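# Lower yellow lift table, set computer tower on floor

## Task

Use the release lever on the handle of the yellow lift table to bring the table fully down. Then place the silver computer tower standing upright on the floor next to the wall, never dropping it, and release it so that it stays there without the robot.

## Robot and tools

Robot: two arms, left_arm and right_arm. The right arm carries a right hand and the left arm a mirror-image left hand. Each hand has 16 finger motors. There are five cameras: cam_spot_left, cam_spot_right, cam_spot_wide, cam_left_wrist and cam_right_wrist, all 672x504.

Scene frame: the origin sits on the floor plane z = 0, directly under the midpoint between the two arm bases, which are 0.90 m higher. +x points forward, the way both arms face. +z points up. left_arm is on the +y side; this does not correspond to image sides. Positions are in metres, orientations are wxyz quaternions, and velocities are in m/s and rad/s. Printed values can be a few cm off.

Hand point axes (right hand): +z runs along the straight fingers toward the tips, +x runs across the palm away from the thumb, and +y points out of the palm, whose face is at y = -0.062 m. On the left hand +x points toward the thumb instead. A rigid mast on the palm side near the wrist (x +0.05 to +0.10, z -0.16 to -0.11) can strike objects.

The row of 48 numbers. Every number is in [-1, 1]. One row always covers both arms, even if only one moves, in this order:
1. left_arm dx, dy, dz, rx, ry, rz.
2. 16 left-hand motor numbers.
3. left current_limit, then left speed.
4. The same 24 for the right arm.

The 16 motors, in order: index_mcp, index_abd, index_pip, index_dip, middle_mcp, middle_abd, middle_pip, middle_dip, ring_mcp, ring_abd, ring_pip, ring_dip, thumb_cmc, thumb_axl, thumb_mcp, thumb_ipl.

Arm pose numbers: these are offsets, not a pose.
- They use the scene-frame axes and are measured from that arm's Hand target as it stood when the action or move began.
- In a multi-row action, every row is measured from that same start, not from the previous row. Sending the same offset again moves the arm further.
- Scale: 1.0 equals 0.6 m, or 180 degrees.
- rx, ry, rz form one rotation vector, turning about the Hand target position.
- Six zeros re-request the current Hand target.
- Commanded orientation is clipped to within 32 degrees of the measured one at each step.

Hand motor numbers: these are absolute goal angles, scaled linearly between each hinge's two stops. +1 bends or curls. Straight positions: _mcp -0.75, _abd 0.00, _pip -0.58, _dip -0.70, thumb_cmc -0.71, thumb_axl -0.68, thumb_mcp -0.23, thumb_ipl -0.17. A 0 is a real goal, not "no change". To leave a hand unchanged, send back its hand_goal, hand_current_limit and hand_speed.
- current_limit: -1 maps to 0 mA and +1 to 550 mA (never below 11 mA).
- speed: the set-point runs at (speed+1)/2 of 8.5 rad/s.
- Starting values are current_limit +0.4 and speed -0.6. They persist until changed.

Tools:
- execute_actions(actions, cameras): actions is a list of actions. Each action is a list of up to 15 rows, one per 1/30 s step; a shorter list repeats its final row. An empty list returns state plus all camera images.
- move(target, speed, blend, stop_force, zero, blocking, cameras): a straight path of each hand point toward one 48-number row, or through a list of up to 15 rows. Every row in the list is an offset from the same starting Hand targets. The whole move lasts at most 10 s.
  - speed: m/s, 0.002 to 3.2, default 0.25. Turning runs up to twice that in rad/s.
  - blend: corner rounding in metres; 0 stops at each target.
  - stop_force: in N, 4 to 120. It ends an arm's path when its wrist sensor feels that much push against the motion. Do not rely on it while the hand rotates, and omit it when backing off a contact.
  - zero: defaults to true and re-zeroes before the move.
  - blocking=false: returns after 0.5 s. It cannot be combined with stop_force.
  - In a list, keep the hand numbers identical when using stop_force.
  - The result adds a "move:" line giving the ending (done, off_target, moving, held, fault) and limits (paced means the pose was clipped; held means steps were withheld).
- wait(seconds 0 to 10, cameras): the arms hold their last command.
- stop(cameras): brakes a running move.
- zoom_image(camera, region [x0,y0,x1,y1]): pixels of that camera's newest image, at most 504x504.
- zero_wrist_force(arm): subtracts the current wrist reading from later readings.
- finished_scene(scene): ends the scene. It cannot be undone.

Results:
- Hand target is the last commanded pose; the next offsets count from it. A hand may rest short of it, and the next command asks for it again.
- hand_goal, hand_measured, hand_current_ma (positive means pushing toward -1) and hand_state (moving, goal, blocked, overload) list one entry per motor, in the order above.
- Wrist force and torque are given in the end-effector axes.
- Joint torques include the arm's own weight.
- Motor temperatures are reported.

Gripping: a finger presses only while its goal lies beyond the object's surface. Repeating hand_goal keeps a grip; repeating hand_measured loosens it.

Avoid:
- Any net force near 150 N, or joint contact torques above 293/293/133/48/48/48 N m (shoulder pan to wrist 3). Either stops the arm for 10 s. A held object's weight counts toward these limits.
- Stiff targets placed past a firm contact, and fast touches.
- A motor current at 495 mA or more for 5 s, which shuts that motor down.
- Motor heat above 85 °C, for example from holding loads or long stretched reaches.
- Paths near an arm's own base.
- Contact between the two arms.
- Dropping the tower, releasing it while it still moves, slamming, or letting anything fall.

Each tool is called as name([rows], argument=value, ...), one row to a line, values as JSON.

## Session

execute_actions(actions=[])

zoom_image(camera="cam_spot_wide", region=[240, 140, 480, 320])

Scene clock: 0.00 s.
left_arm: end_effector_position=(+0.1072, +0.5980, +1.2168) hand_goal=(-0.754, +0.000, -0.576, -0.696, -0.754, +0.000, -0.576, -0.696, -0.754, +0.000, -0.576, -0.696, -0.714, -0.678, -0.226, -0.168) hand_measured=(-0.754, +0.000, -0.576, -0.696, -0.754, +0.000, -0.576, -0.696, -0.754, +0.000, -0.576, -0.696, -0.714, -0.678, -0.226, -0.168) hand_current_ma=(+0, +0, +0, +0, +0, +0, +0, +0, +0, +0, +0, +0, +0, +0, +0, +0) hand_state=(goal, goal, goal, goal, goal, goal, goal, goal, goal, goal, goal, goal, goal, goal, goal, goal) hand_current_limit=0.40 hand_speed=-0.60 end_effector_quat_wxyz=(-0.073, -0.046, +0.933, -0.349) | right_arm: end_effector_position=(+0.1552, -0.4578, +1.2843) hand_goal=(-0.754, +0.000, -0.576, -0.696, -0.754, +0.000, -0.576, -0.696, -0.754, +0.000, -0.576, -0.696, -0.714, -0.678, -0.226, -0.168) hand_measured=(-0.754, +0.000, -0.576, -0.696, -0.754, +0.000, -0.576, -0.696, -0.754, +0.000, -0.576, -0.696, -0.714, -0.678, -0.226, -0.168) hand_current_ma=(+0, +0, +0, +0, +0, +0, +0, +0, +0, +0, +0, +0, +0, +0, +0, +0) hand_state=(goal, goal, goal, goal, goal, goal, goal, goal, goal, goal, goal, goal, goal, goal, goal, goal) hand_current_limit=0.40 hand_speed=-0.60 end_effector_quat_wxyz=(-0.014, -0.172, +0.918, -0.357)
Joint positions: left_arm=[-0.176 -2.06 2.358 1.256 2.3 1.29] | right_arm=[0.105 -2.06 2.219 1.375 2.3 1.29]
Joint velocities: within noise
Joint torques (N m): no reading
Motor temperatures (°C): left_arm=[31 28 30 31 34 35] | right_arm=[25 33 27 28 40 33]
Wrist force (N): no reading
Wrist torque (N m): no reading
Wrist force, peak (N): no reading
Hand target: left_arm +0.1072, +0.5980, +1.2168; -0.073, -0.046, +0.933, -0.349 | right_arm +0.1552, -0.4578, +1.2843; -0.014, -0.172, +0.918, -0.357

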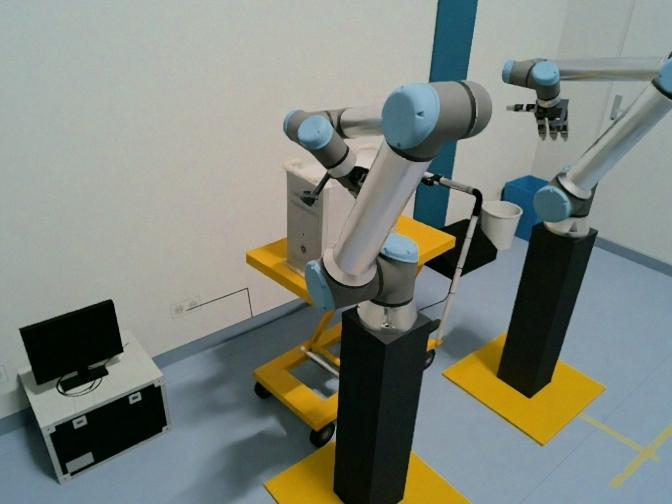

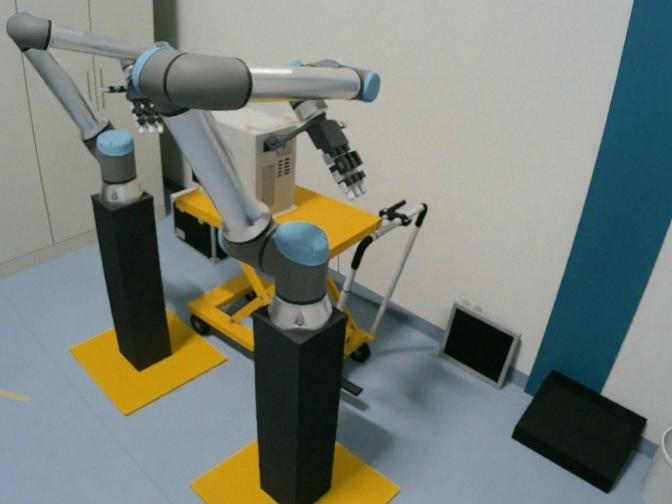

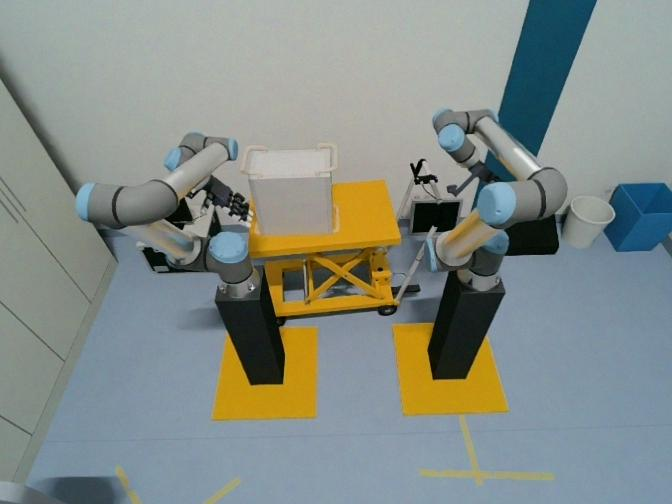

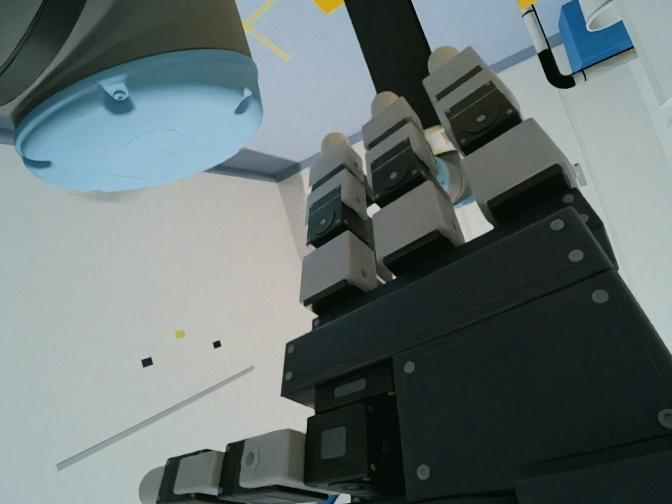

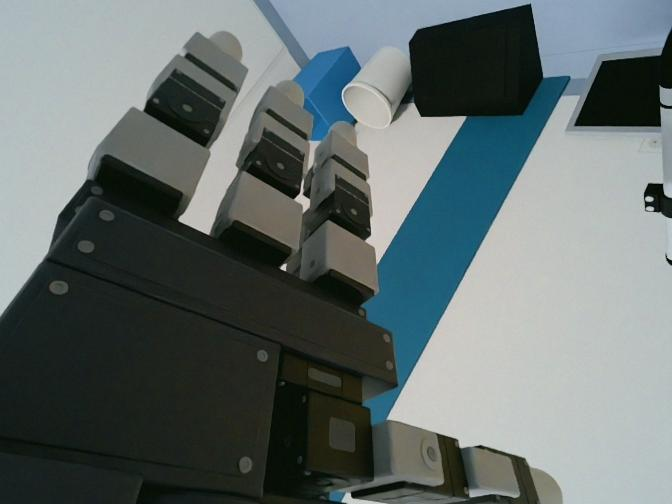

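Scaled by 2.100 from the camera's 672x504 image, which has a finer 960x720 frame.

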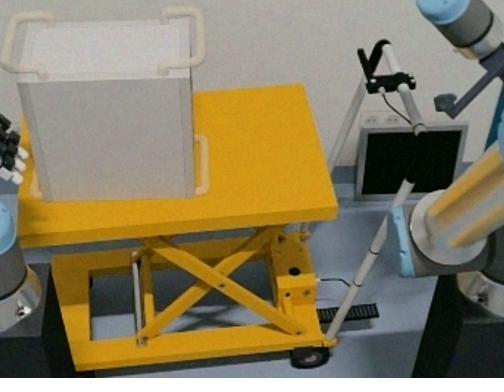

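zoom_image(camera="cam_spot_wide", region=[370, 140, 470, 320])

zoom_image(camera="cam_spot_right", region=[330, 190, 440, 400])

zoom_image(camera="cam_spot_left", region=[230, 140, 500, 460])

Scaled by 2.800 from the camera's 672x504 image, which has a finer 960x720 frame.

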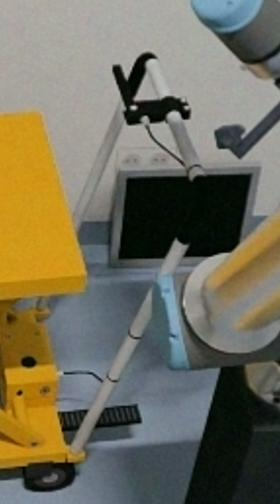

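Scaled by 2.400 from the camera's 672x504 image, which has a finer 960x720 frame.

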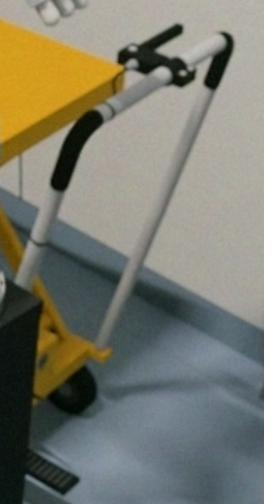

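Scaled by 1.575 from the camera's 672x504 image, which has a finer 960x720 frame.

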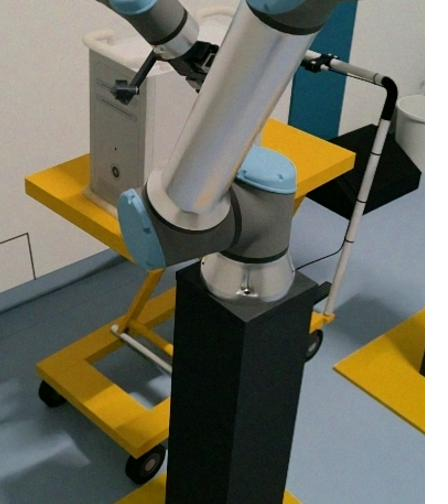

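move([
  [0,0,0,0,0,0,-0.754,0,-0.576,-0.696,-0.754,0,-0.576,-0.696,-0.754,0,-0.576,-0.696,-0.714,-0.678,-0.226,-0.168,0.4,-0.2,0.325,0.063,0.11,0.0063,0.161,0.4145,-0.754,0,-0.576,-0.696,-0.754,0,-0.576,-0.696,-0.754,0,-0.576,-0.696,-0.714,-0.678,-0.226,-0.168,0.4,-0.2],
  [0,0,0,0,0,0,-0.754,0,-0.576,-0.696,-0.754,0,-0.576,-0.696,-0.754,0,-0.576,-0.696,-0.714,-0.678,-0.226,-0.168,0.4,-0.2,0.991,0.123,-0.140,0.0126,0.322,0.829,-0.754,0,-0.576,-0.696,-0.754,0,-0.576,-0.696,-0.754,0,-0.576,-0.696,-0.714,-0.678,-0.226,-0.168,0.4,-0.2],
], speed=0.35, blend=[0.05,0], cameras=["cam_spot_wide","cam_spot_right","cam_right_wrist"])

zoom_image(camera="cam_spot_wide", region=[370, 110, 470, 210])

zoom_image(camera="cam_right_wrist", region=[200, 0, 672, 504])

Scene clock: 17.60 s.
left_arm: end_effector_position=(+0.1072, +0.5980, +1.2168) hand_goal=(-0.754, +0.000, -0.576, -0.696, -0.754, +0.000, -0.576, -0.696, -0.754, +0.000, -0.576, -0.696, -0.714, -0.678, -0.226, -0.168) hand_measured=(-0.750, +0.000, -0.576, -0.696, -0.748, +0.000, -0.576, -0.696, -0.750, +0.000, -0.576, -0.696, -0.710, -0.678, -0.224, -0.168) hand_current_ma=(+4, +0, +0, +0, +5, +0, +0, +0, +5, +0, +0, +0, +3, +0, +1, +0) hand_state=(goal, goal, goal, goal, goal, goal, goal, goal, goal, goal, goal, goal, goal, goal, goal, goal) hand_current_limit=0.40 hand_speed=-0.20 end_effector_quat_wxyz=(-0.073, -0.046, +0.933, -0.349) | right_arm: end_effector_position=(+0.7497, -0.3840, +1.2003) hand_goal=(-0.754, +0.000, -0.576, -0.696, -0.754, +0.000, -0.576, -0.696, -0.754, +0.000, -0.576, -0.696, -0.714, -0.678, -0.226, -0.168) hand_measured=(-0.748, +0.000, -0.576, -0.696, -0.750, +0.000, -0.576, -0.696, -0.750, +0.000, -0.576, -0.696, -0.712, -0.678, -0.224, -0.168) hand_current_ma=(+1, +0, +0, +0, +1, +0, +0, +0, +1, +0, +0, +0, +0, +0, +0, +0) hand_state=(goal, goal, goal, goal, goal, goal, goal, goal, goal, goal, goal, goal, goal, goal, goal, goal) hand_current_limit=0.40 hand_speed=-0.20 end_effector_quat_wxyz=(+0.000, +1.000, -0.001, +0.000)
Joint positions: left_arm=[-0.176 -2.06 2.358 1.256 2.3 1.29] | right_arm=[0.098 -0.949 1.182 1.337 1.571 -1.472]
Joint torques (N m): left_arm=[1.6 2.2 -34.09 3.79 1.45 0.46] | right_arm=[17.34 -75.54 -57.46 6.72 -2.39 -2.16]
Wrist force (N): left_arm=[-0.5 0.1 0.5] | right_arm=[0.1 -0.1 -1.6]
Wrist torque (N m): left_arm=[-0.02 0.08 -0.05] | right_arm=[0.23 0.11 0.33]
Wrist force, peak (N): left_arm=[-0.9 0.0 0.2] | right_arm=[0.1 -0.1 -1.6]
Hand target: left_arm +0.1072, +0.5980, +1.2168; -0.073, -0.046, +0.933, -0.349 | right_arm +0.7498, -0.3840, +1.2003; +0.000, +1.000, +0.000, +0.000
Off the commanded pose: left_arm 0.000 m, 0 deg | right_arm 0.000 m, 0 deg.
move: done; blend cut to 0 m at target 1
Images, in order (width x height): cam_spot_right 672x504, cam_spot_wide 672x504, cam_right_wrist 672x504.

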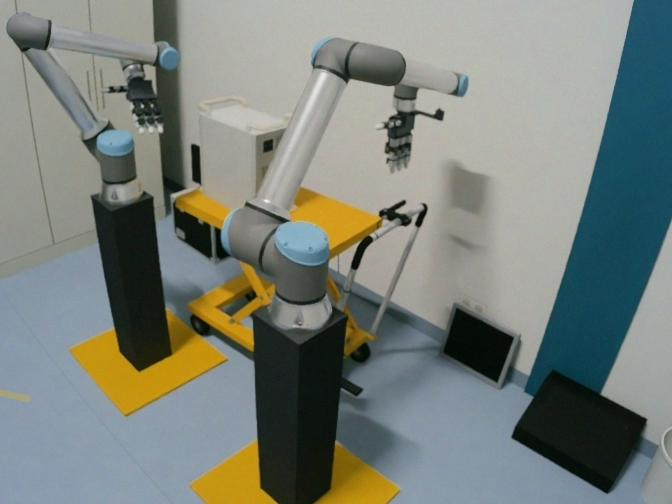

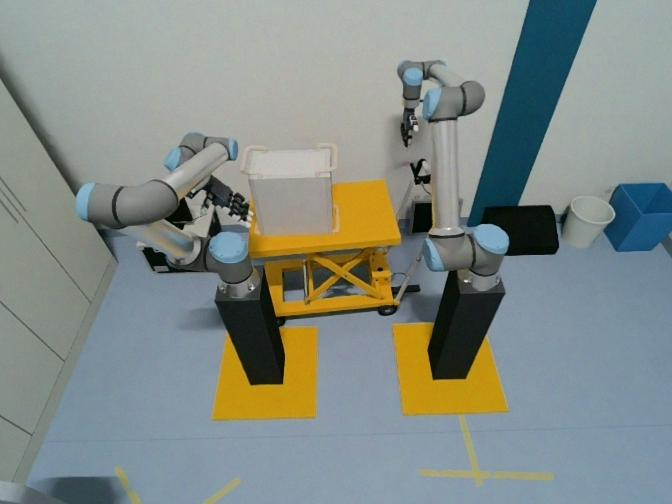

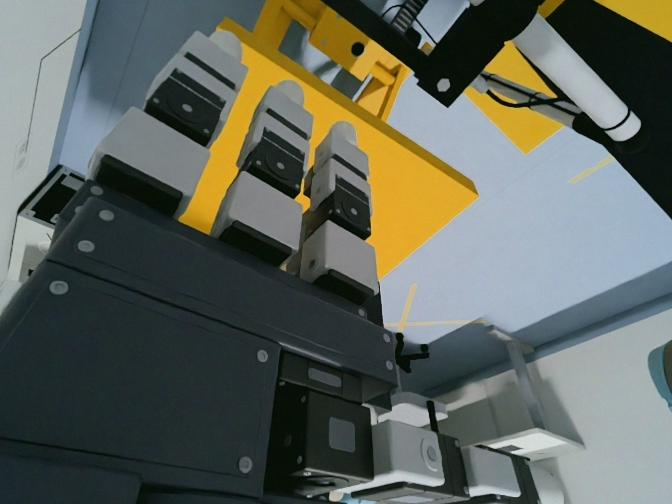

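Scaled by 5.040 from the camera's 672x504 image, which has a finer 960x720 frame.

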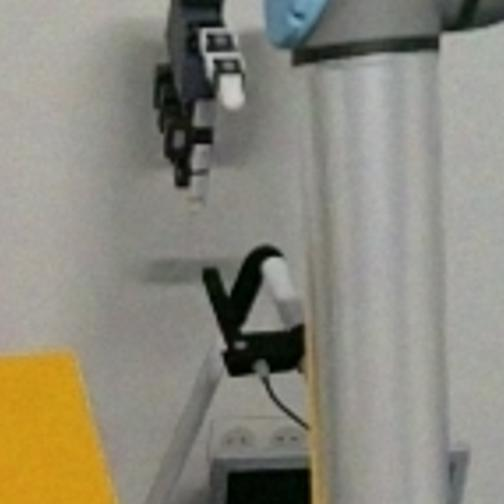

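Scaled by 1.000.

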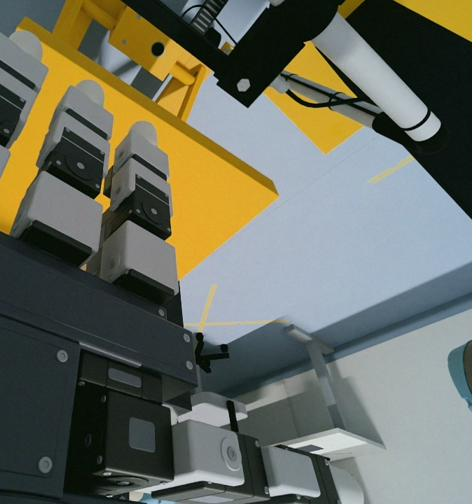

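move([
  [0,0,0,0,0,0,-0.754,0,-0.576,-0.696,-0.754,0,-0.576,-0.696,-0.754,0,-0.576,-0.696,-0.714,-0.678,-0.226,-0.168,0.4,-0.2,0.0337,0.04,0,0,0,0,-0.754,0,-0.576,-0.696,-0.754,0,-0.576,-0.696,-0.754,0,-0.576,-0.696,-0.714,-0.678,-0.226,-0.168,0.4,-0.2],
  [0,0,0,0,0,0,-0.754,0,-0.576,-0.696,-0.754,0,-0.576,-0.696,-0.754,0,-0.576,-0.696,-0.714,-0.678,-0.226,-0.168,0.4,-0.2,0.0337,0.04,-0.517,0,0,0,-0.754,0,-0.576,-0.696,-0.754,0,-0.576,-0.696,-0.754,0,-0.576,-0.696,-0.714,-0.678,-0.226,-0.168,0.4,-0.2],
], speed=0.12, cameras=["cam_spot_wide","cam_spot_right"], blend=[0.01,0], stop_force=15)

zoom_image(camera="cam_spot_wide", region=[370, 110, 470, 210])

zoom_image(camera="cam_spot_right", region=[350, 140, 470, 280])

Scene clock: 26.17 s.
left_arm: end_effector_position=(+0.1072, +0.5980, +1.2168) hand_goal=(-0.754, +0.000, -0.576, -0.696, -0.754, +0.000, -0.576, -0.696, -0.754, +0.000, -0.576, -0.696, -0.714, -0.678, -0.226, -0.168) hand_measured=(-0.750, +0.000, -0.576, -0.696, -0.748, +0.000, -0.576, -0.696, -0.750, +0.000, -0.576, -0.696, -0.710, -0.678, -0.224, -0.168) hand_current_ma=(+4, +0, +0, +0, +5, +0, +0, +0, +5, +0, +0, +0, +3, +0, +1, +0) hand_state=(goal, goal, goal, goal, goal, goal, goal, goal, goal, goal, goal, goal, goal, goal, goal, goal) hand_current_limit=0.40 hand_speed=-0.20 end_effector_quat_wxyz=(-0.073, -0.046, +0.933, -0.349) | right_arm: end_effector_position=(+0.7700, -0.3600, +0.8901) hand_goal=(-0.754, +0.000, -0.576, -0.696, -0.754, +0.000, -0.576, -0.696, -0.754, +0.000, -0.576, -0.696, -0.714, -0.678, -0.226, -0.168) hand_measured=(-0.750, +0.000, -0.576, -0.696, -0.750, +0.000, -0.576, -0.696, -0.750, +0.000, -0.576, -0.696, -0.712, -0.678, -0.224, -0.168) hand_current_ma=(+1, +0, +0, +0, +1, +0, +0, +0, +1, +0, +0, +0, +0, +0, +0, +0) hand_state=(goal, goal, goal, goal, goal, goal, goal, goal, goal, goal, goal, goal, goal, goal, goal, goal) hand_current_limit=0.40 hand_speed=-0.20 end_effector_quat_wxyz=(+0.000, +1.000, +0.000, +0.000)
Joint positions: left_arm=[-0.176 -2.06 2.358 1.256 2.3 1.29] | right_arm=[0.125 -0.684 1.302 0.952 1.571 -1.445]
Joint torques (N m): left_arm=[1.77 2.45 -33.44 3.57 1.53 0.56] | right_arm=[16.78 -83.88 -19.35 1.02 3.73 -0.95]
Wrist force (N): left_arm=[-0.1 0.0 0.0] | right_arm=[-0.2 -1.1 -0.5]
Wrist torque (N m): left_arm=[0.00 0.02 -0.02] | right_arm=[-0.08 0.09 0.15]
Wrist force, peak (N): left_arm=[-0.6 -0.3 0.6] | right_arm=[0.0 -0.7 -1.9]
Hand target: left_arm +0.1072, +0.5980, +1.2168; -0.073, -0.046, +0.933, -0.349 | right_arm +0.7700, -0.3600, +0.8901; +0.000, +1.000, +0.000, +0.000
Off the commanded pose: left_arm 0.000 m, 0 deg | right_arm 0.000 m, 0 deg.
move: done
Images, in order (width x height): cam_spot_right 672x504, cam_spot_wide 672x504.

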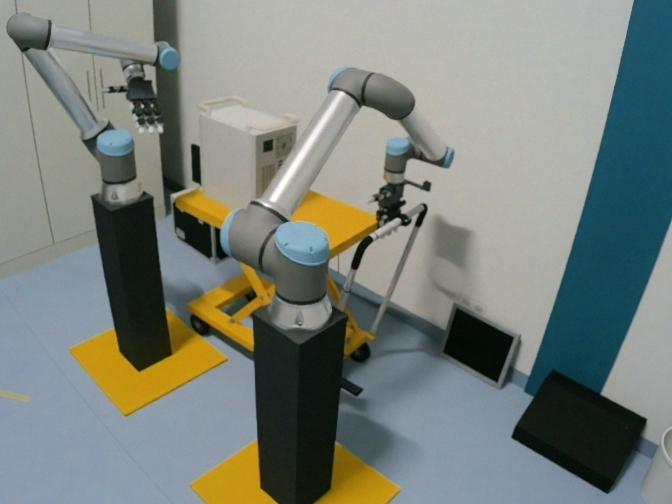

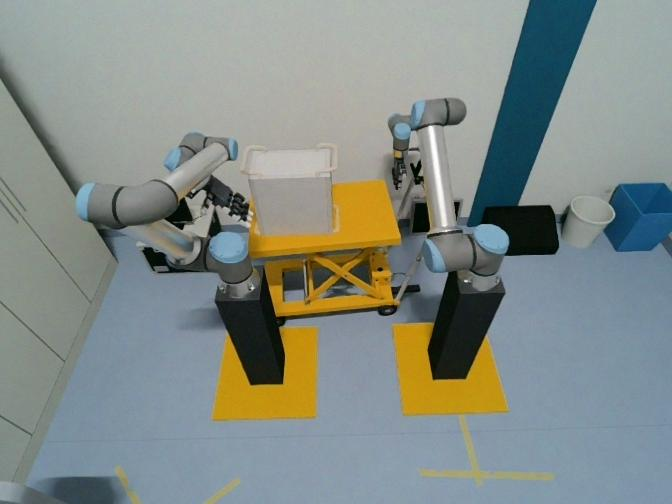

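Scaled by 5.040 from the camera's 672x504 image, which has a finer 960x720 frame.

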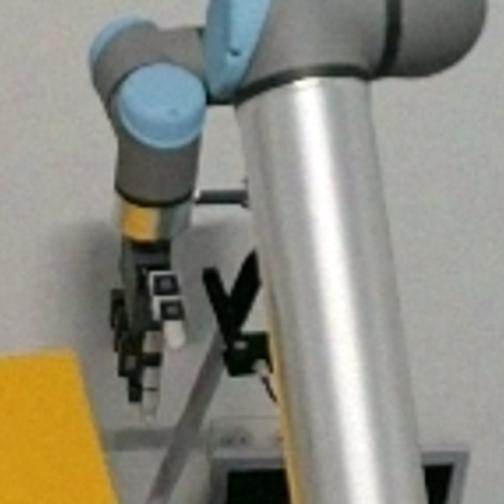

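Scaled by 3.600 from the camera's 672x504 image, which has a finer 960x720 frame.

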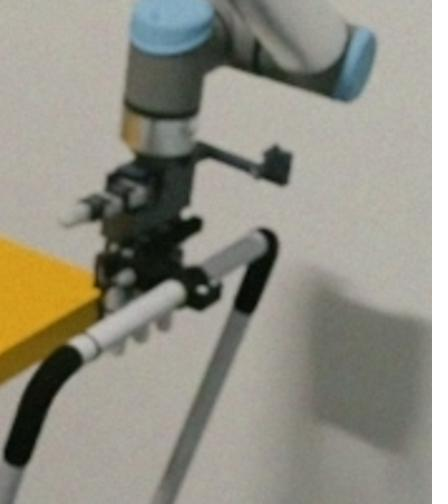

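move([
  [0,0,0,0,0,0,-0.754,0,-0.576,-0.696,-0.754,0,-0.576,-0.696,-0.754,0,-0.576,-0.696,-0.714,-0.678,-0.226,-0.168,0.4,-0.2,0,-0.0417,0,0,0,0,-0.754,0,-0.576,-0.696,-0.754,0,-0.576,-0.696,-0.754,0,-0.576,-0.696,-0.714,-0.678,-0.226,-0.168,0.4,-0.2],
  [0,0,0,0,0,0,-0.754,0,-0.576,-0.696,-0.754,0,-0.576,-0.696,-0.754,0,-0.576,-0.696,-0.714,-0.678,-0.226,-0.168,0.4,-0.2,0,-0.16,0,0,0,0,-0.754,0,-0.576,-0.696,-0.754,0,-0.576,-0.696,-0.754,0,-0.576,-0.696,-0.714,-0.678,-0.226,-0.168,0.4,-0.2],
], speed=[0.03,0.0105], cameras=["cam_spot_wide"], blend=[0.003,0], stop_force=50)

zoom_image(camera="cam_spot_wide", region=[370, 110, 470, 210])

Scene clock: 34.93 s.
left_arm: end_effector_position=(+0.1072, +0.5980, +1.2168) hand_goal=(-0.754, +0.000, -0.576, -0.696, -0.754, +0.000, -0.576, -0.696, -0.754, +0.000, -0.576, -0.696, -0.714, -0.678, -0.226, -0.168) hand_measured=(-0.750, +0.000, -0.576, -0.696, -0.748, +0.000, -0.576, -0.696, -0.750, +0.000, -0.576, -0.696, -0.710, -0.678, -0.224, -0.168) hand_current_ma=(+4, +0, +0, +0, +5, +0, +0, +0, +5, +0, +0, +0, +3, +0, +1, +0) hand_state=(goal, goal, goal, goal, goal, goal, goal, goal, goal, goal, goal, goal, goal, goal, goal, goal) hand_current_limit=0.40 hand_speed=-0.20 end_effector_quat_wxyz=(-0.073, -0.046, +0.933, -0.349) | right_arm: end_effector_position=(+0.7699, -0.4347, +0.8901) hand_goal=(-0.754, +0.000, -0.576, -0.696, -0.754, +0.000, -0.576, -0.696, -0.754, +0.000, -0.576, -0.696, -0.714, -0.678, -0.226, -0.168) hand_measured=(-0.750, +0.000, -0.576, -0.696, -0.750, +0.000, -0.576, -0.696, -0.776, +0.002, -0.590, -0.702, -0.712, -0.678, -0.224, -0.168) hand_current_ma=(+1, +0, +0, +0, +1, +0, +0, +0, -15, +0, -7, -1, +0, +0, +0, +0) hand_state=(goal, goal, goal, goal, goal, goal, goal, goal, blocked, goal, goal, goal, goal, goal, goal, goal) hand_current_limit=0.40 hand_speed=-0.20 end_effector_quat_wxyz=(+0.000, +1.000, +0.000, +0.000)
Joint positions: left_arm=[-0.176 -2.06 2.358 1.256 2.3 1.29] | right_arm=[0.033 -0.714 1.362 0.922 1.571 -1.537]
Joint torques (N m): left_arm=[-0.08 2.62 -33.62 3.35 1.82 0.62] | right_arm=[-18.09 -85.53 -52.67 5.72 12.4 -0.05]
Wrist force (N): left_arm=[-0.3 0.2 0.2] | right_arm=[-6.1 -46.3 4.7]
Wrist torque (N m): left_arm=[0.01 0.04 -0.03] | right_arm=[-3.03 0.62 1.52]
Wrist force, peak (N): left_arm=[-0.9 -0.2 0.3] | right_arm=[-7.5 -63.5 6.0]
Hand target: left_arm +0.1072, +0.5980, +1.2168; -0.073, -0.046, +0.933, -0.349 | right_arm +0.7699, -0.4347, +0.8900; +0.000, +1.000, +0.000, +0.000 (not the last commanded pose)
Off the commanded pose: left_arm 0.000 m, 0 deg | right_arm 0.021 m, 0 deg.
move: contact (right_arm); path passed 1 of 2 targets
Images, in order (width x height): cam_spot_wide 672x504.

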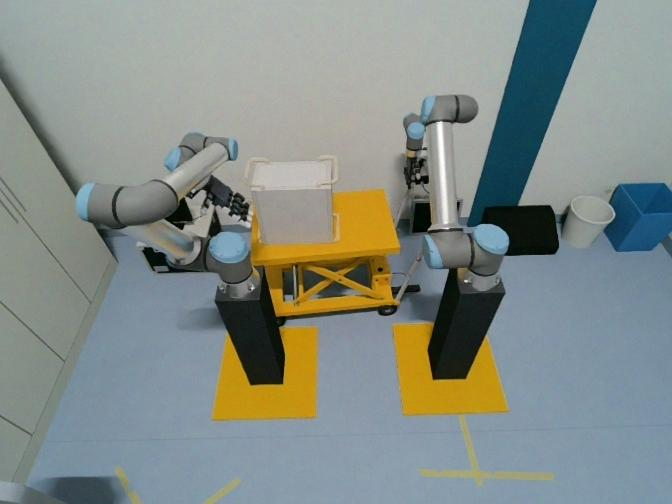

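Scaled by 5.040 from the camera's 672x504 image, which has a finer 960x720 frame.

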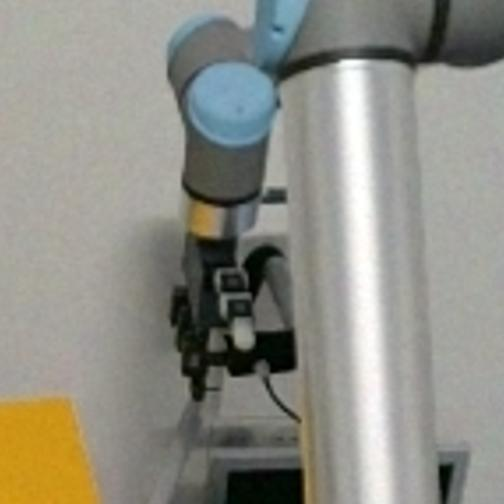

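move([
  [0.322,0.203,0.138,0.0354,0.1694,0.4533,-1,0,-0.576,-0.696,-1,0,-0.576,-0.696,-1,0,1,-0.696,-0.714,-0.678,-0.226,-0.168,0.79,-0.4,0,0,0,0,0,0,-0.754,0,-0.576,-0.696,-0.754,0,-0.576,-0.696,-0.754,0,-0.576,-0.696,-0.714,-0.678,-0.226,-0.168,0.4,-0.2],
  [0.655,0.253,-0.112,0.0709,0.3387,0.9065,-1,0,-0.576,-0.696,-1,0,-0.576,-0.696,-1,0,1,-0.696,-0.714,-0.678,-0.226,-0.168,0.79,-0.4,0,0,0,0,0,0,-0.754,0,-0.576,-0.696,-0.754,0,-0.576,-0.696,-0.754,0,-0.576,-0.696,-0.714,-0.678,-0.226,-0.168,0.4,-0.2],
], speed=0.3, cameras=["cam_spot_wide","cam_spot_left"], blend=[0.05,0])

Scene clock: 47.60 s.
left_arm: end_effector_position=(+0.5001, +0.7498, +1.1497) hand_goal=(-1.000, +0.000, -0.576, -0.696, -1.000, +0.000, -0.576, -0.696, -1.000, +0.000, +1.000, -0.696, -0.714, -0.678, -0.226, -0.168) hand_measured=(-0.990, +0.000, -0.576, -0.696, -0.988, +0.000, -0.576, -0.696, -0.996, +0.000, +0.992, -0.696, -0.712, -0.678, -0.224, -0.168) hand_current_ma=(+13, +0, +0, +0, +15, +0, +0, +0, +4, +0, -7, +0, +2, +0, +2, +0) hand_state=(goal, goal, goal, goal, goal, goal, goal, goal, goal, goal, goal, goal, goal, goal, goal, goal) hand_current_limit=0.79 hand_speed=-0.40 end_effector_quat_wxyz=(+0.000, +1.000, -0.001, +0.001) | right_arm: end_effector_position=(+0.7699, -0.4347, +0.8900) hand_goal=(-0.754, +0.000, -0.576, -0.696, -0.754, +0.000, -0.576, -0.696, -0.754, +0.000, -0.576, -0.696, -0.714, -0.678, -0.226, -0.168) hand_measured=(-0.750, +0.000, -0.576, -0.696, -0.750, +0.000, -0.576, -0.696, -0.776, +0.000, -0.590, -0.702, -0.712, -0.678, -0.224, -0.168) hand_current_ma=(+1, +0, +0, +0, +1, +0, +0, +0, -14, +0, -7, -1, +0, +0, +0, +0) hand_state=(goal, goal, goal, goal, goal, goal, goal, goal, blocked, goal, goal, goal, goal, goal, goal, goal) hand_current_limit=0.40 hand_speed=-0.20 end_effector_quat_wxyz=(+0.000, +1.000, +0.000, +0.000)
Joint positions: left_arm=[0.219 -1.326 1.835 1.06 1.571 -1.35] | right_arm=[0.033 -0.714 1.362 0.922 1.571 -1.537]
Joint torques (N m): left_arm=[-9.54 -43.44 -39.09 6.88 -3.27 -2.54] | right_arm=[-24.2 -106.02 -18.55 1.63 8.51 -0.6]
Wrist force (N): left_arm=[0.2 -0.1 0.0] | right_arm=[-1.0 -45.2 -1.7]
Wrist torque (N m): left_arm=[-0.11 -0.07 0.18] | right_arm=[-2.57 0.04 1.83]
Wrist force, peak (N): left_arm=[-0.8 -0.1 0.7] | right_arm=[-7.2 -47.3 -1.7]
Hand target: left_arm +0.5002, +0.7498, +1.1496; +0.000, +1.000, -0.001, +0.001 | right_arm +0.7699, -0.4347, +0.8900; +0.000, +1.000, +0.000, +0.000
Off the commanded pose: left_arm 0.000 m, 0 deg | right_arm 0.000 m, 0 deg.
move: done
Images, in order (width x height): cam_spot_left 672x504, cam_spot_wide 672x504.

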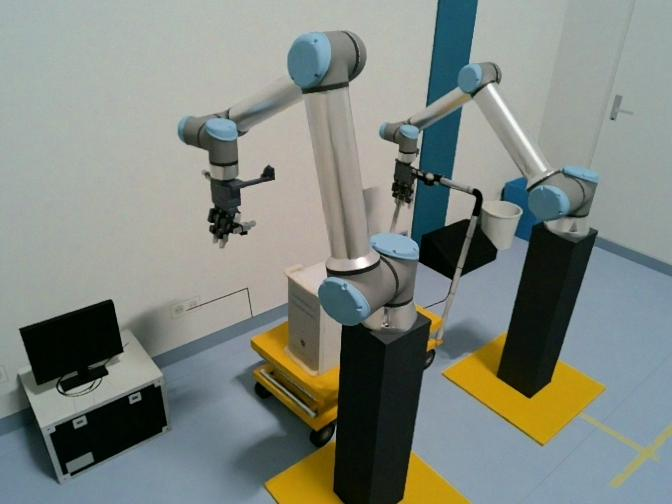

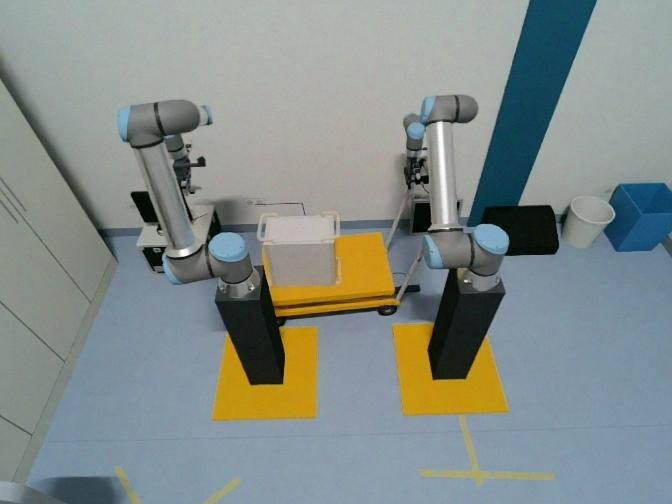

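zoom_image(camera="cam_spot_wide", region=[250, 200, 350, 300])

zoom_image(camera="cam_spot_wide", region=[240, 180, 440, 330])

zoom_image(camera="cam_spot_left", region=[230, 240, 350, 400])

Scaled by 5.040 from the camera's 672x504 image, which has a finer 960x720 frame.

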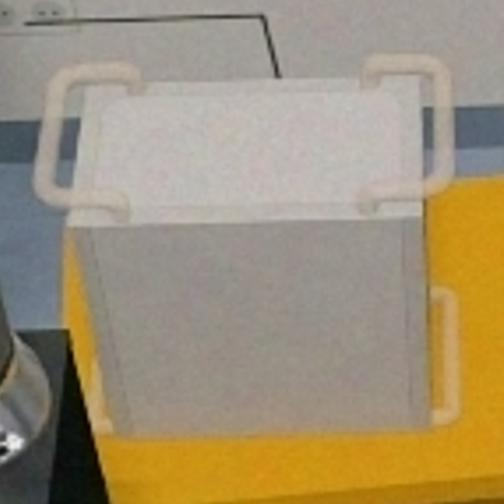

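Scaled by 2.520 from the camera's 672x504 image, which has a finer 960x720 frame.

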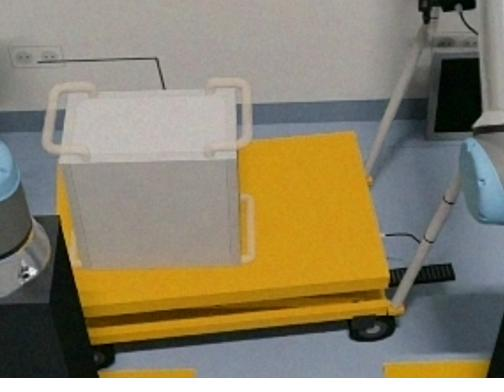

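Scaled by 3.150 from the camera's 672x504 image, which has a finer 960x720 frame.

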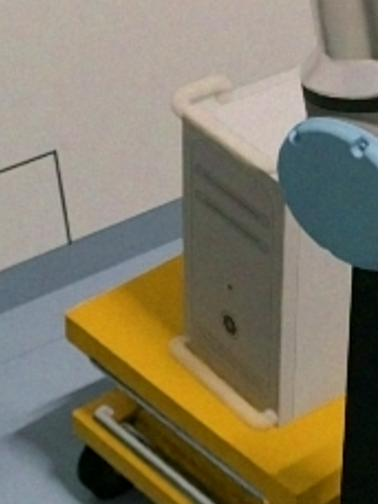

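move(target=[0.1,0,-0.25,0,-0.5,0,-1,0,-0.576,-0.696,-1,0,-0.576,-0.696,-1,0,1,-0.696,-0.714,-0.678,-0.226,-0.168,0.79,-0.4,0,0,0,0,0,0,-0.754,0,-0.576,-0.696,-0.754,0,-0.576,-0.696,-0.754,0,-0.576,-0.696,-0.714,-0.678,-0.226,-0.168,0.4,-0.2], speed=0.3, cameras=["cam_spot_wide","cam_spot_left"])

zoom_image(camera="cam_spot_wide", region=[240, 180, 440, 330])

Scene clock: 68.13 s.
left_arm: end_effector_position=(+0.5602, +0.7498, +0.9997) hand_goal=(-1.000, +0.000, -0.576, -0.696, -1.000, +0.000, -0.576, -0.696, -1.000, +0.000, +1.000, -0.696, -0.714, -0.678, -0.226, -0.168) hand_measured=(-0.998, +0.002, -0.576, -0.696, -0.998, +0.002, -0.576, -0.696, -0.998, +0.000, +0.996, -0.696, -0.712, -0.678, -0.224, -0.168) hand_current_ma=(+2, +1, +0, +0, +2, +1, +0, +0, +2, +0, -2, +0, +2, +0, +2, +0) hand_state=(goal, goal, goal, goal, goal, goal, goal, goal, goal, goal, goal, goal, goal, goal, goal, goal) hand_current_limit=0.79 hand_speed=-0.40 end_effector_quat_wxyz=(-0.001, +0.707, +0.000, +0.707) | right_arm: end_effector_position=(+0.7699, -0.4347, +0.8900) hand_goal=(-0.754, +0.000, -0.576, -0.696, -0.754, +0.000, -0.576, -0.696, -0.754, +0.000, -0.576, -0.696, -0.714, -0.678, -0.226, -0.168) hand_measured=(-0.750, +0.000, -0.576, -0.696, -0.750, +0.000, -0.576, -0.696, -0.776, +0.000, -0.590, -0.702, -0.712, -0.678, -0.224, -0.168) hand_current_ma=(+1, +0, +0, +0, +1, +0, +0, +0, -14, +0, -7, -1, +0, +0, +0, +0) hand_state=(goal, goal, goal, goal, goal, goal, goal, goal, blocked, goal, goal, goal, goal, goal, goal, goal) hand_current_limit=0.40 hand_speed=-0.20 end_effector_quat_wxyz=(+0.000, +1.000, +0.000, +0.000)
Joint positions: left_arm=[0.313 -1.181 2.481 -1.301 1.884 -1.57] | right_arm=[0.033 -0.714 1.362 0.922 1.571 -1.537]
Joint torques (N m): left_arm=[-9.28 -34.36 -4.09 -5.86 -3.46 -2.16] | right_arm=[-26.89 -105.49 -19.15 1.62 7.05 -1.07]
Wrist force (N): left_arm=[-0.2 0.1 -0.1] | right_arm=[-1.5 -45.3 -1.4]
Wrist torque (N m): left_arm=[0.03 0.18 0.08] | right_arm=[-2.60 0.10 1.78]
Wrist force, peak (N): left_arm=[-0.3 -0.7 -0.6] | right_arm=[-1.2 -45.7 -2.0]
Hand target: left_arm +0.5602, +0.7498, +0.9996; -0.001, +0.707, +0.000, +0.708 | right_arm +0.7699, -0.4347, +0.8900; +0.000, +1.000, +0.000, +0.000
Off the commanded pose: left_arm 0.000 m, 0 deg | right_arm 0.000 m, 0 deg.
move: done
Images, in order (width x height): cam_spot_left 672x504, cam_spot_wide 672x504.

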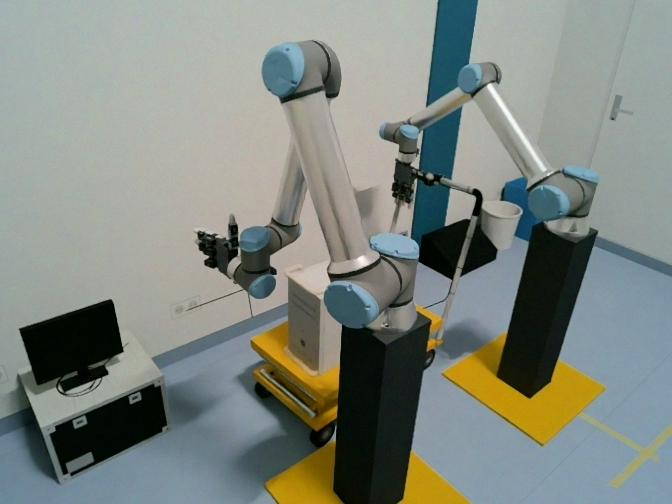

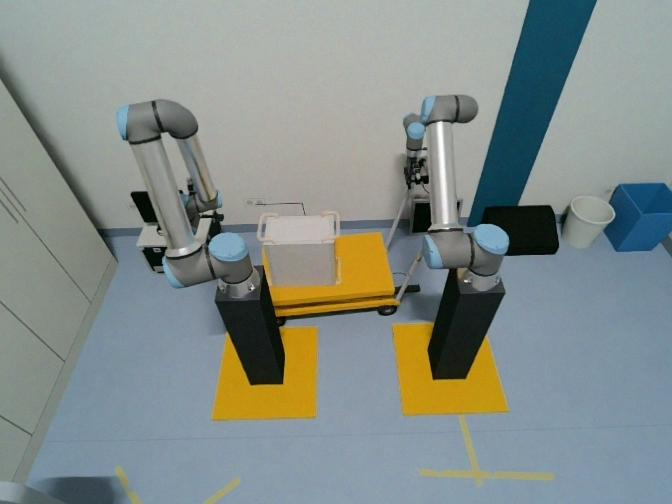

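Scaled by 2.520 from the camera's 672x504 image, which has a finer 960x720 frame.

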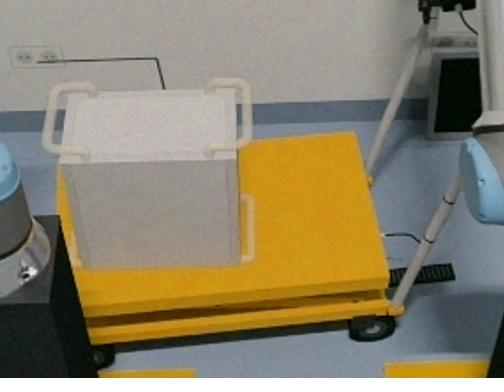

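move([
  [0,0,0,0,0,0,-1,0,-0.576,-0.696,-1,0,-0.576,-0.696,-1,0,1,-0.696,-0.714,-0.678,-0.226,-0.168,0.79,-0.4,0,0.108,0,0,0,0,-0.754,0,-0.576,-0.696,-0.754,0,-0.576,-0.696,-0.754,0,-0.576,-0.696,-0.714,-0.678,-0.226,-0.168,0.4,-0.2],
  [-0.1,-0.217,0,0,0,0,-1,0,-0.576,-0.696,-1,0,-0.576,-0.696,-1,0,1,-0.696,-0.714,-0.678,-0.226,-0.168,0.79,-0.4,0,0.108,0.517,0,0,0,-0.754,0,-0.576,-0.696,-0.754,0,-0.576,-0.696,-0.754,0,-0.576,-0.696,-0.714,-0.678,-0.226,-0.168,0.4,-0.2],
  [-0.1,-0.217,-0.355,0,0,0,-1,0,-0.576,-0.696,-1,0,-0.576,-0.696,-1,0,1,-0.696,-0.714,-0.678,-0.226,-0.168,0.79,-0.4,-0.2,0.225,0.517,0,0,0.5,-0.754,0,-0.576,-0.696,-0.754,0,-0.576,-0.696,-0.754,0,-0.576,-0.696,-0.714,-0.678,-0.226,-0.168,0.4,-0.2],
], speed=[0.04,0.25,0.35], blend=[0.01,0.05,0], cameras=["cam_spot_wide","cam_left_wrist"])

zoom_image(camera="cam_spot_wide", region=[220, 190, 340, 310])

Scene clock: 79.60 s.
left_arm: end_effector_position=(+0.5002, +0.6196, +0.7867) hand_goal=(-1.000, +0.000, -0.576, -0.696, -1.000, +0.000, -0.576, -0.696, -1.000, +0.000, +1.000, -0.696, -0.714, -0.678, -0.226, -0.168) hand_measured=(-0.998, +0.002, -0.576, -0.696, -0.998, +0.002, -0.576, -0.696, -0.998, +0.000, +0.996, -0.696, -0.712, -0.678, -0.224, -0.168) hand_current_ma=(+1, +1, +0, +0, +2, +1, +0, +0, +2, +0, -2, +0, +1, +0, +2, +0) hand_state=(goal, goal, goal, goal, goal, goal, goal, goal, goal, goal, goal, goal, goal, goal, goal, goal) hand_current_limit=0.79 hand_speed=-0.40 end_effector_quat_wxyz=(-0.001, +0.707, +0.000, +0.708) | right_arm: end_effector_position=(+0.6500, -0.2997, +1.2002) hand_goal=(-0.754, +0.000, -0.576, -0.696, -0.754, +0.000, -0.576, -0.696, -0.754, +0.000, -0.576, -0.696, -0.714, -0.678, -0.226, -0.168) hand_measured=(-0.750, +0.000, -0.576, -0.696, -0.750, +0.000, -0.576, -0.696, -0.756, +0.000, -0.578, -0.700, -0.712, -0.678, -0.224, -0.168) hand_current_ma=(+1, +0, +0, +0, +1, +0, +0, +0, +0, +0, +0, +0, +0, +0, +1, +0) hand_state=(goal, goal, goal, goal, goal, goal, goal, goal, goal, goal, goal, goal, goal, goal, goal, goal) hand_current_limit=0.40 hand_speed=-0.20 end_effector_quat_wxyz=(+0.000, +0.708, +0.707, +0.000)
Joint positions: left_arm=[-0.079 -0.493 2.615 -2.123 1.491 -1.569] | right_arm=[0.169 -1.25 1.636 1.185 1.57 -2.972]
Joint torques (N m): left_arm=[-8.82 -44.82 10.61 -5.59 -3.33 -1.98] | right_arm=[-10.94 -76.61 -25.31 0.76 -2.27 -2.59]
Wrist force (N): left_arm=[-0.1 -0.3 -0.5] | right_arm=[-0.5 -2.3 -0.3]
Wrist torque (N m): left_arm=[0.00 0.14 0.06] | right_arm=[-0.28 0.07 0.20]
Wrist force, peak (N): left_arm=[0.3 -0.1 -1.2] | right_arm=[-1.6 -45.7 -2.0]
Hand target: left_arm +0.5002, +0.6196, +0.7866; -0.001, +0.707, +0.000, +0.708 | right_arm +0.6499, -0.2997, +1.2002; +0.000, +0.707, +0.707, +0.000
Off the commanded pose: left_arm 0.000 m, 0 deg | right_arm 0.000 m, 0 deg.
move: done
Images, in order (width x height): cam_spot_wide 672x504, cam_left_wrist 672x504.

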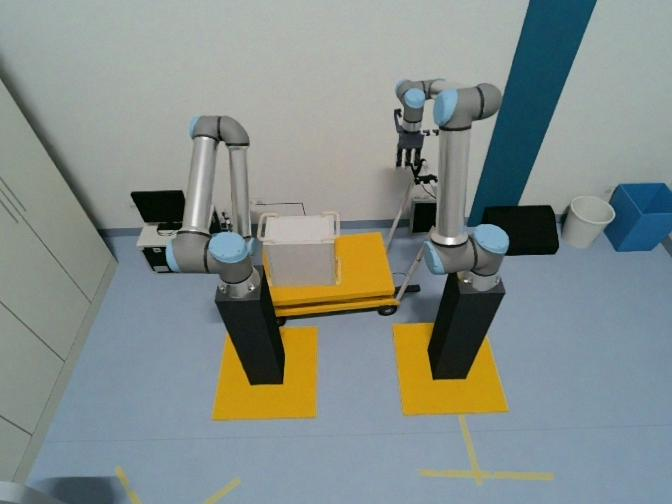

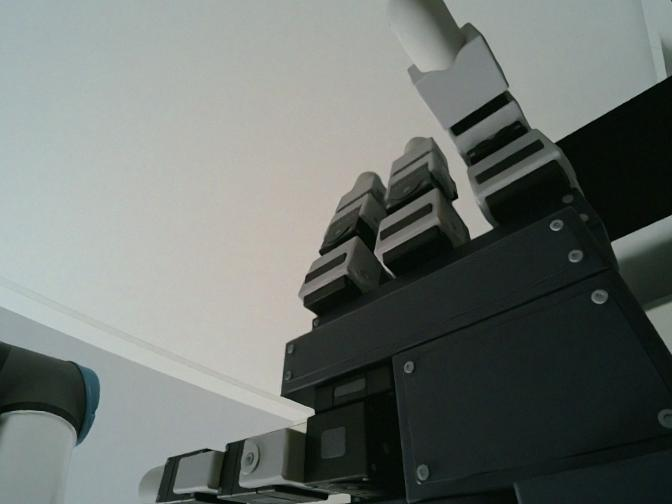

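Scaled by 4.200 from the camera's 672x504 image, which has a finer 960x720 frame.

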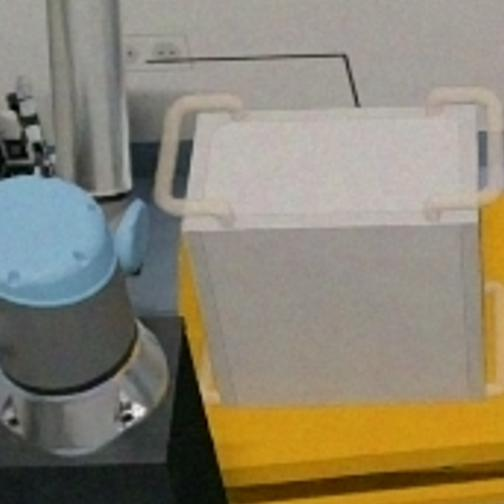

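move([
  [-0.017,-0.033,0,0,0,0,-1,0,-0.576,-0.696,-1,0,-0.576,-0.696,-1,0,1,-0.696,-0.714,-0.678,-0.226,-0.168,0.79,-0.4,-0.2,0.167,-0.017,0,0,0.5,-1,0,-0.576,-0.696,-1,0,-0.576,-0.696,-1,0,1,-0.696,-0.714,-0.678,-0.226,-0.168,0.75,-0.4],
  [-0.017,-0.033,0,0,0,0,-1,0,-0.576,-0.696,-1,0,-0.576,-0.696,-1,0,1,-0.696,-0.714,-0.678,-0.226,-0.168,0.79,-0.4,-0.2,0.167,-0.017,-0.385,-0.385,0.385,-1,0,-0.576,-0.696,-1,0,-0.576,-0.696,-1,0,1,-0.696,-0.714,-0.678,-0.226,-0.168,0.75,-0.4],
  [-0.017,-0.033,0,0,0,0,-1,0,-0.576,-0.696,-1,0,-0.576,-0.696,-1,0,1,-0.696,-0.714,-0.678,-0.226,-0.168,0.79,-0.4,-0.267,0.533,-0.017,-0.385,-0.385,0.385,-1,0,-0.576,-0.696,-1,0,-0.576,-0.696,-1,0,1,-0.696,-0.714,-0.678,-0.226,-0.168,0.75,-0.4],
  [-0.017,-0.033,0,0,0,0,-1,0,-0.576,-0.696,-1,0,-0.576,-0.696,-1,0,1,-0.696,-0.714,-0.678,-0.226,-0.168,0.79,-0.4,-0.267,0.533,-0.689,-0.385,-0.385,0.385,-1,0,-0.576,-0.696,-1,0,-0.576,-0.696,-1,0,1,-0.696,-0.714,-0.678,-0.226,-0.168,0.75,-0.4],
], speed=[0.35,0.35,0.35,0.2], blend=[0.02,0.02,0.04,0], cameras=["cam_spot_wide","cam_left_wrist","cam_right_wrist"])

zoom_image(camera="cam_spot_wide", region=[230, 180, 370, 310])

Scene clock: 101.90 s.
left_arm: end_effector_position=(+0.4900, +0.5998, +0.7866) hand_goal=(-1.000, +0.000, -0.576, -0.696, -1.000, +0.000, -0.576, -0.696, -1.000, +0.000, +1.000, -0.696, -0.714, -0.678, -0.226, -0.168) hand_measured=(-0.998, +0.002, -0.576, -0.696, -0.998, +0.002, -0.576, -0.696, -0.998, +0.000, +0.996, -0.696, -0.712, -0.678, -0.224, -0.168) hand_current_ma=(+1, +1, +0, +0, +2, +1, +0, +0, +2, +0, -2, +0, +1, +0, +2, +0) hand_state=(goal, goal, goal, goal, goal, goal, goal, goal, goal, goal, goal, goal, goal, goal, goal, goal) hand_current_limit=0.79 hand_speed=-0.40 end_effector_quat_wxyz=(-0.001, +0.707, +0.000, +0.708) | right_arm: end_effector_position=(+0.4897, +0.0202, +0.7870) hand_goal=(-1.000, +0.000, -0.576, -0.696, -1.000, +0.000, -0.576, -0.696, -1.000, +0.000, +1.000, -0.696, -0.714, -0.678, -0.226, -0.168) hand_measured=(-0.998, +0.002, -0.576, -0.696, -0.998, +0.002, -0.576, -0.696, -0.998, +0.000, +0.996, -0.698, -0.712, -0.678, -0.224, -0.168) hand_current_ma=(+0, +0, +0, +0, +0, +0, +0, +0, +0, +0, +0, +0, +0, +0, +0, +0) hand_state=(goal, goal, goal, goal, goal, goal, goal, goal, goal, goal, goal, goal, goal, goal, goal, goal) hand_current_limit=0.75 hand_speed=-0.40 end_effector_quat_wxyz=(+0.707, +0.000, +0.707, +0.000)
Joint positions: left_arm=[-0.171 -0.449 2.646 -2.199 1.399 -1.569] | right_arm=[0.779 -0.657 2.177 -1.52 2.35 -4.712]
Joint torques (N m): left_arm=[-9.43 -43.83 29.89 -5.53 -3.22 1.97] | right_arm=[-10.67 -58.2 -19.33 -5.3 -2.61 -2.37]
Wrist force (N): left_arm=[-0.3 0.0 -0.3] | right_arm=[-1.7 -2.8 0.9]
Wrist torque (N m): left_arm=[0.05 0.20 0.02] | right_arm=[-0.58 0.08 0.13]
Wrist force, peak (N): left_arm=[-0.5 -0.1 -0.9] | right_arm=[-1.6 -5.0 1.1]
Hand target: left_arm +0.4900, +0.5998, +0.7866; -0.001, +0.707, +0.000, +0.708 | right_arm +0.4897, +0.0201, +0.7868; +0.707, +0.000, +0.707, +0.000
Off the commanded pose: left_arm 0.000 m, 0 deg | right_arm 0.000 m, 0 deg.
move: done
Images, in order (width x height): cam_spot_wide 672x504, cam_left_wrist 672x504, cam_right_wrist 672x504.

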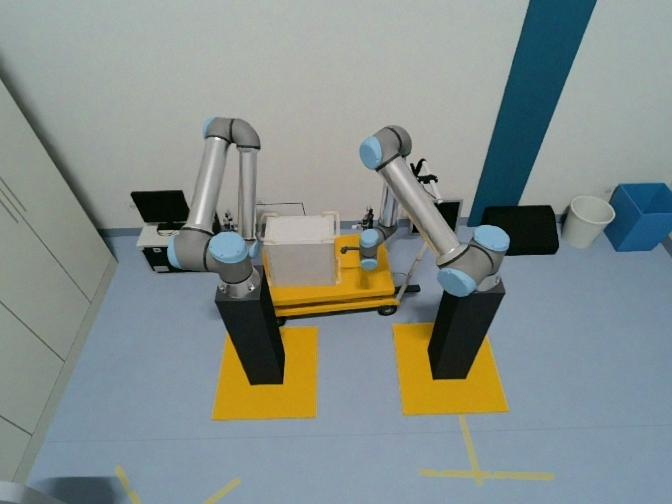

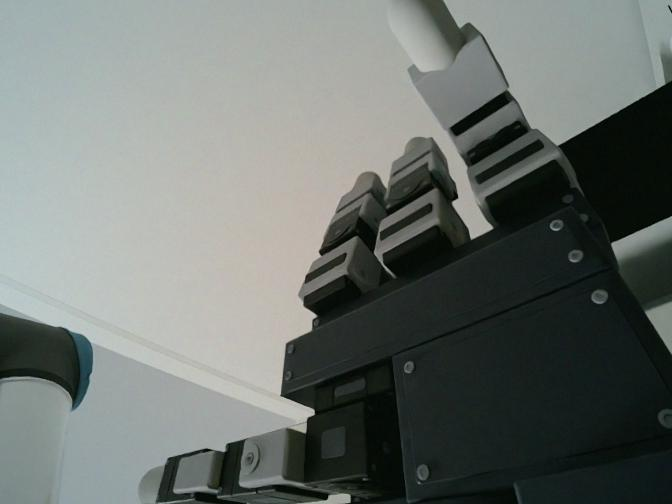

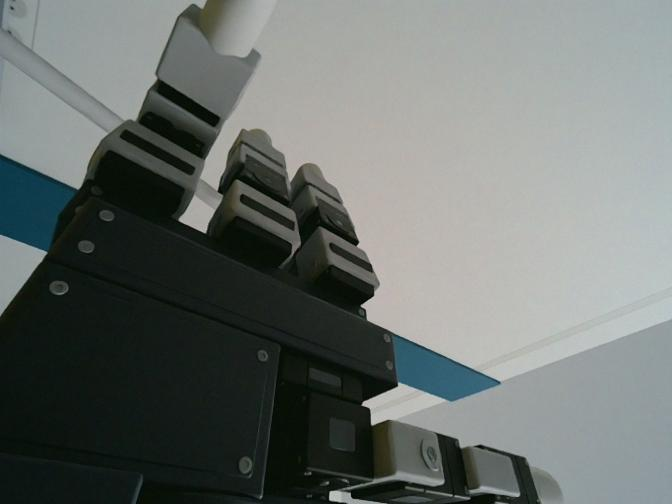

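Scaled by 3.600 from the camera's 672x504 image, which has a finer 960x720 frame.

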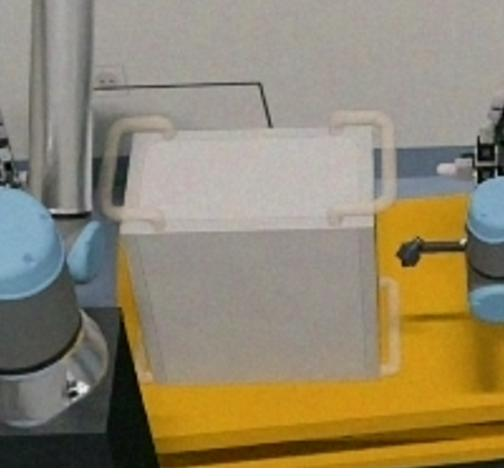

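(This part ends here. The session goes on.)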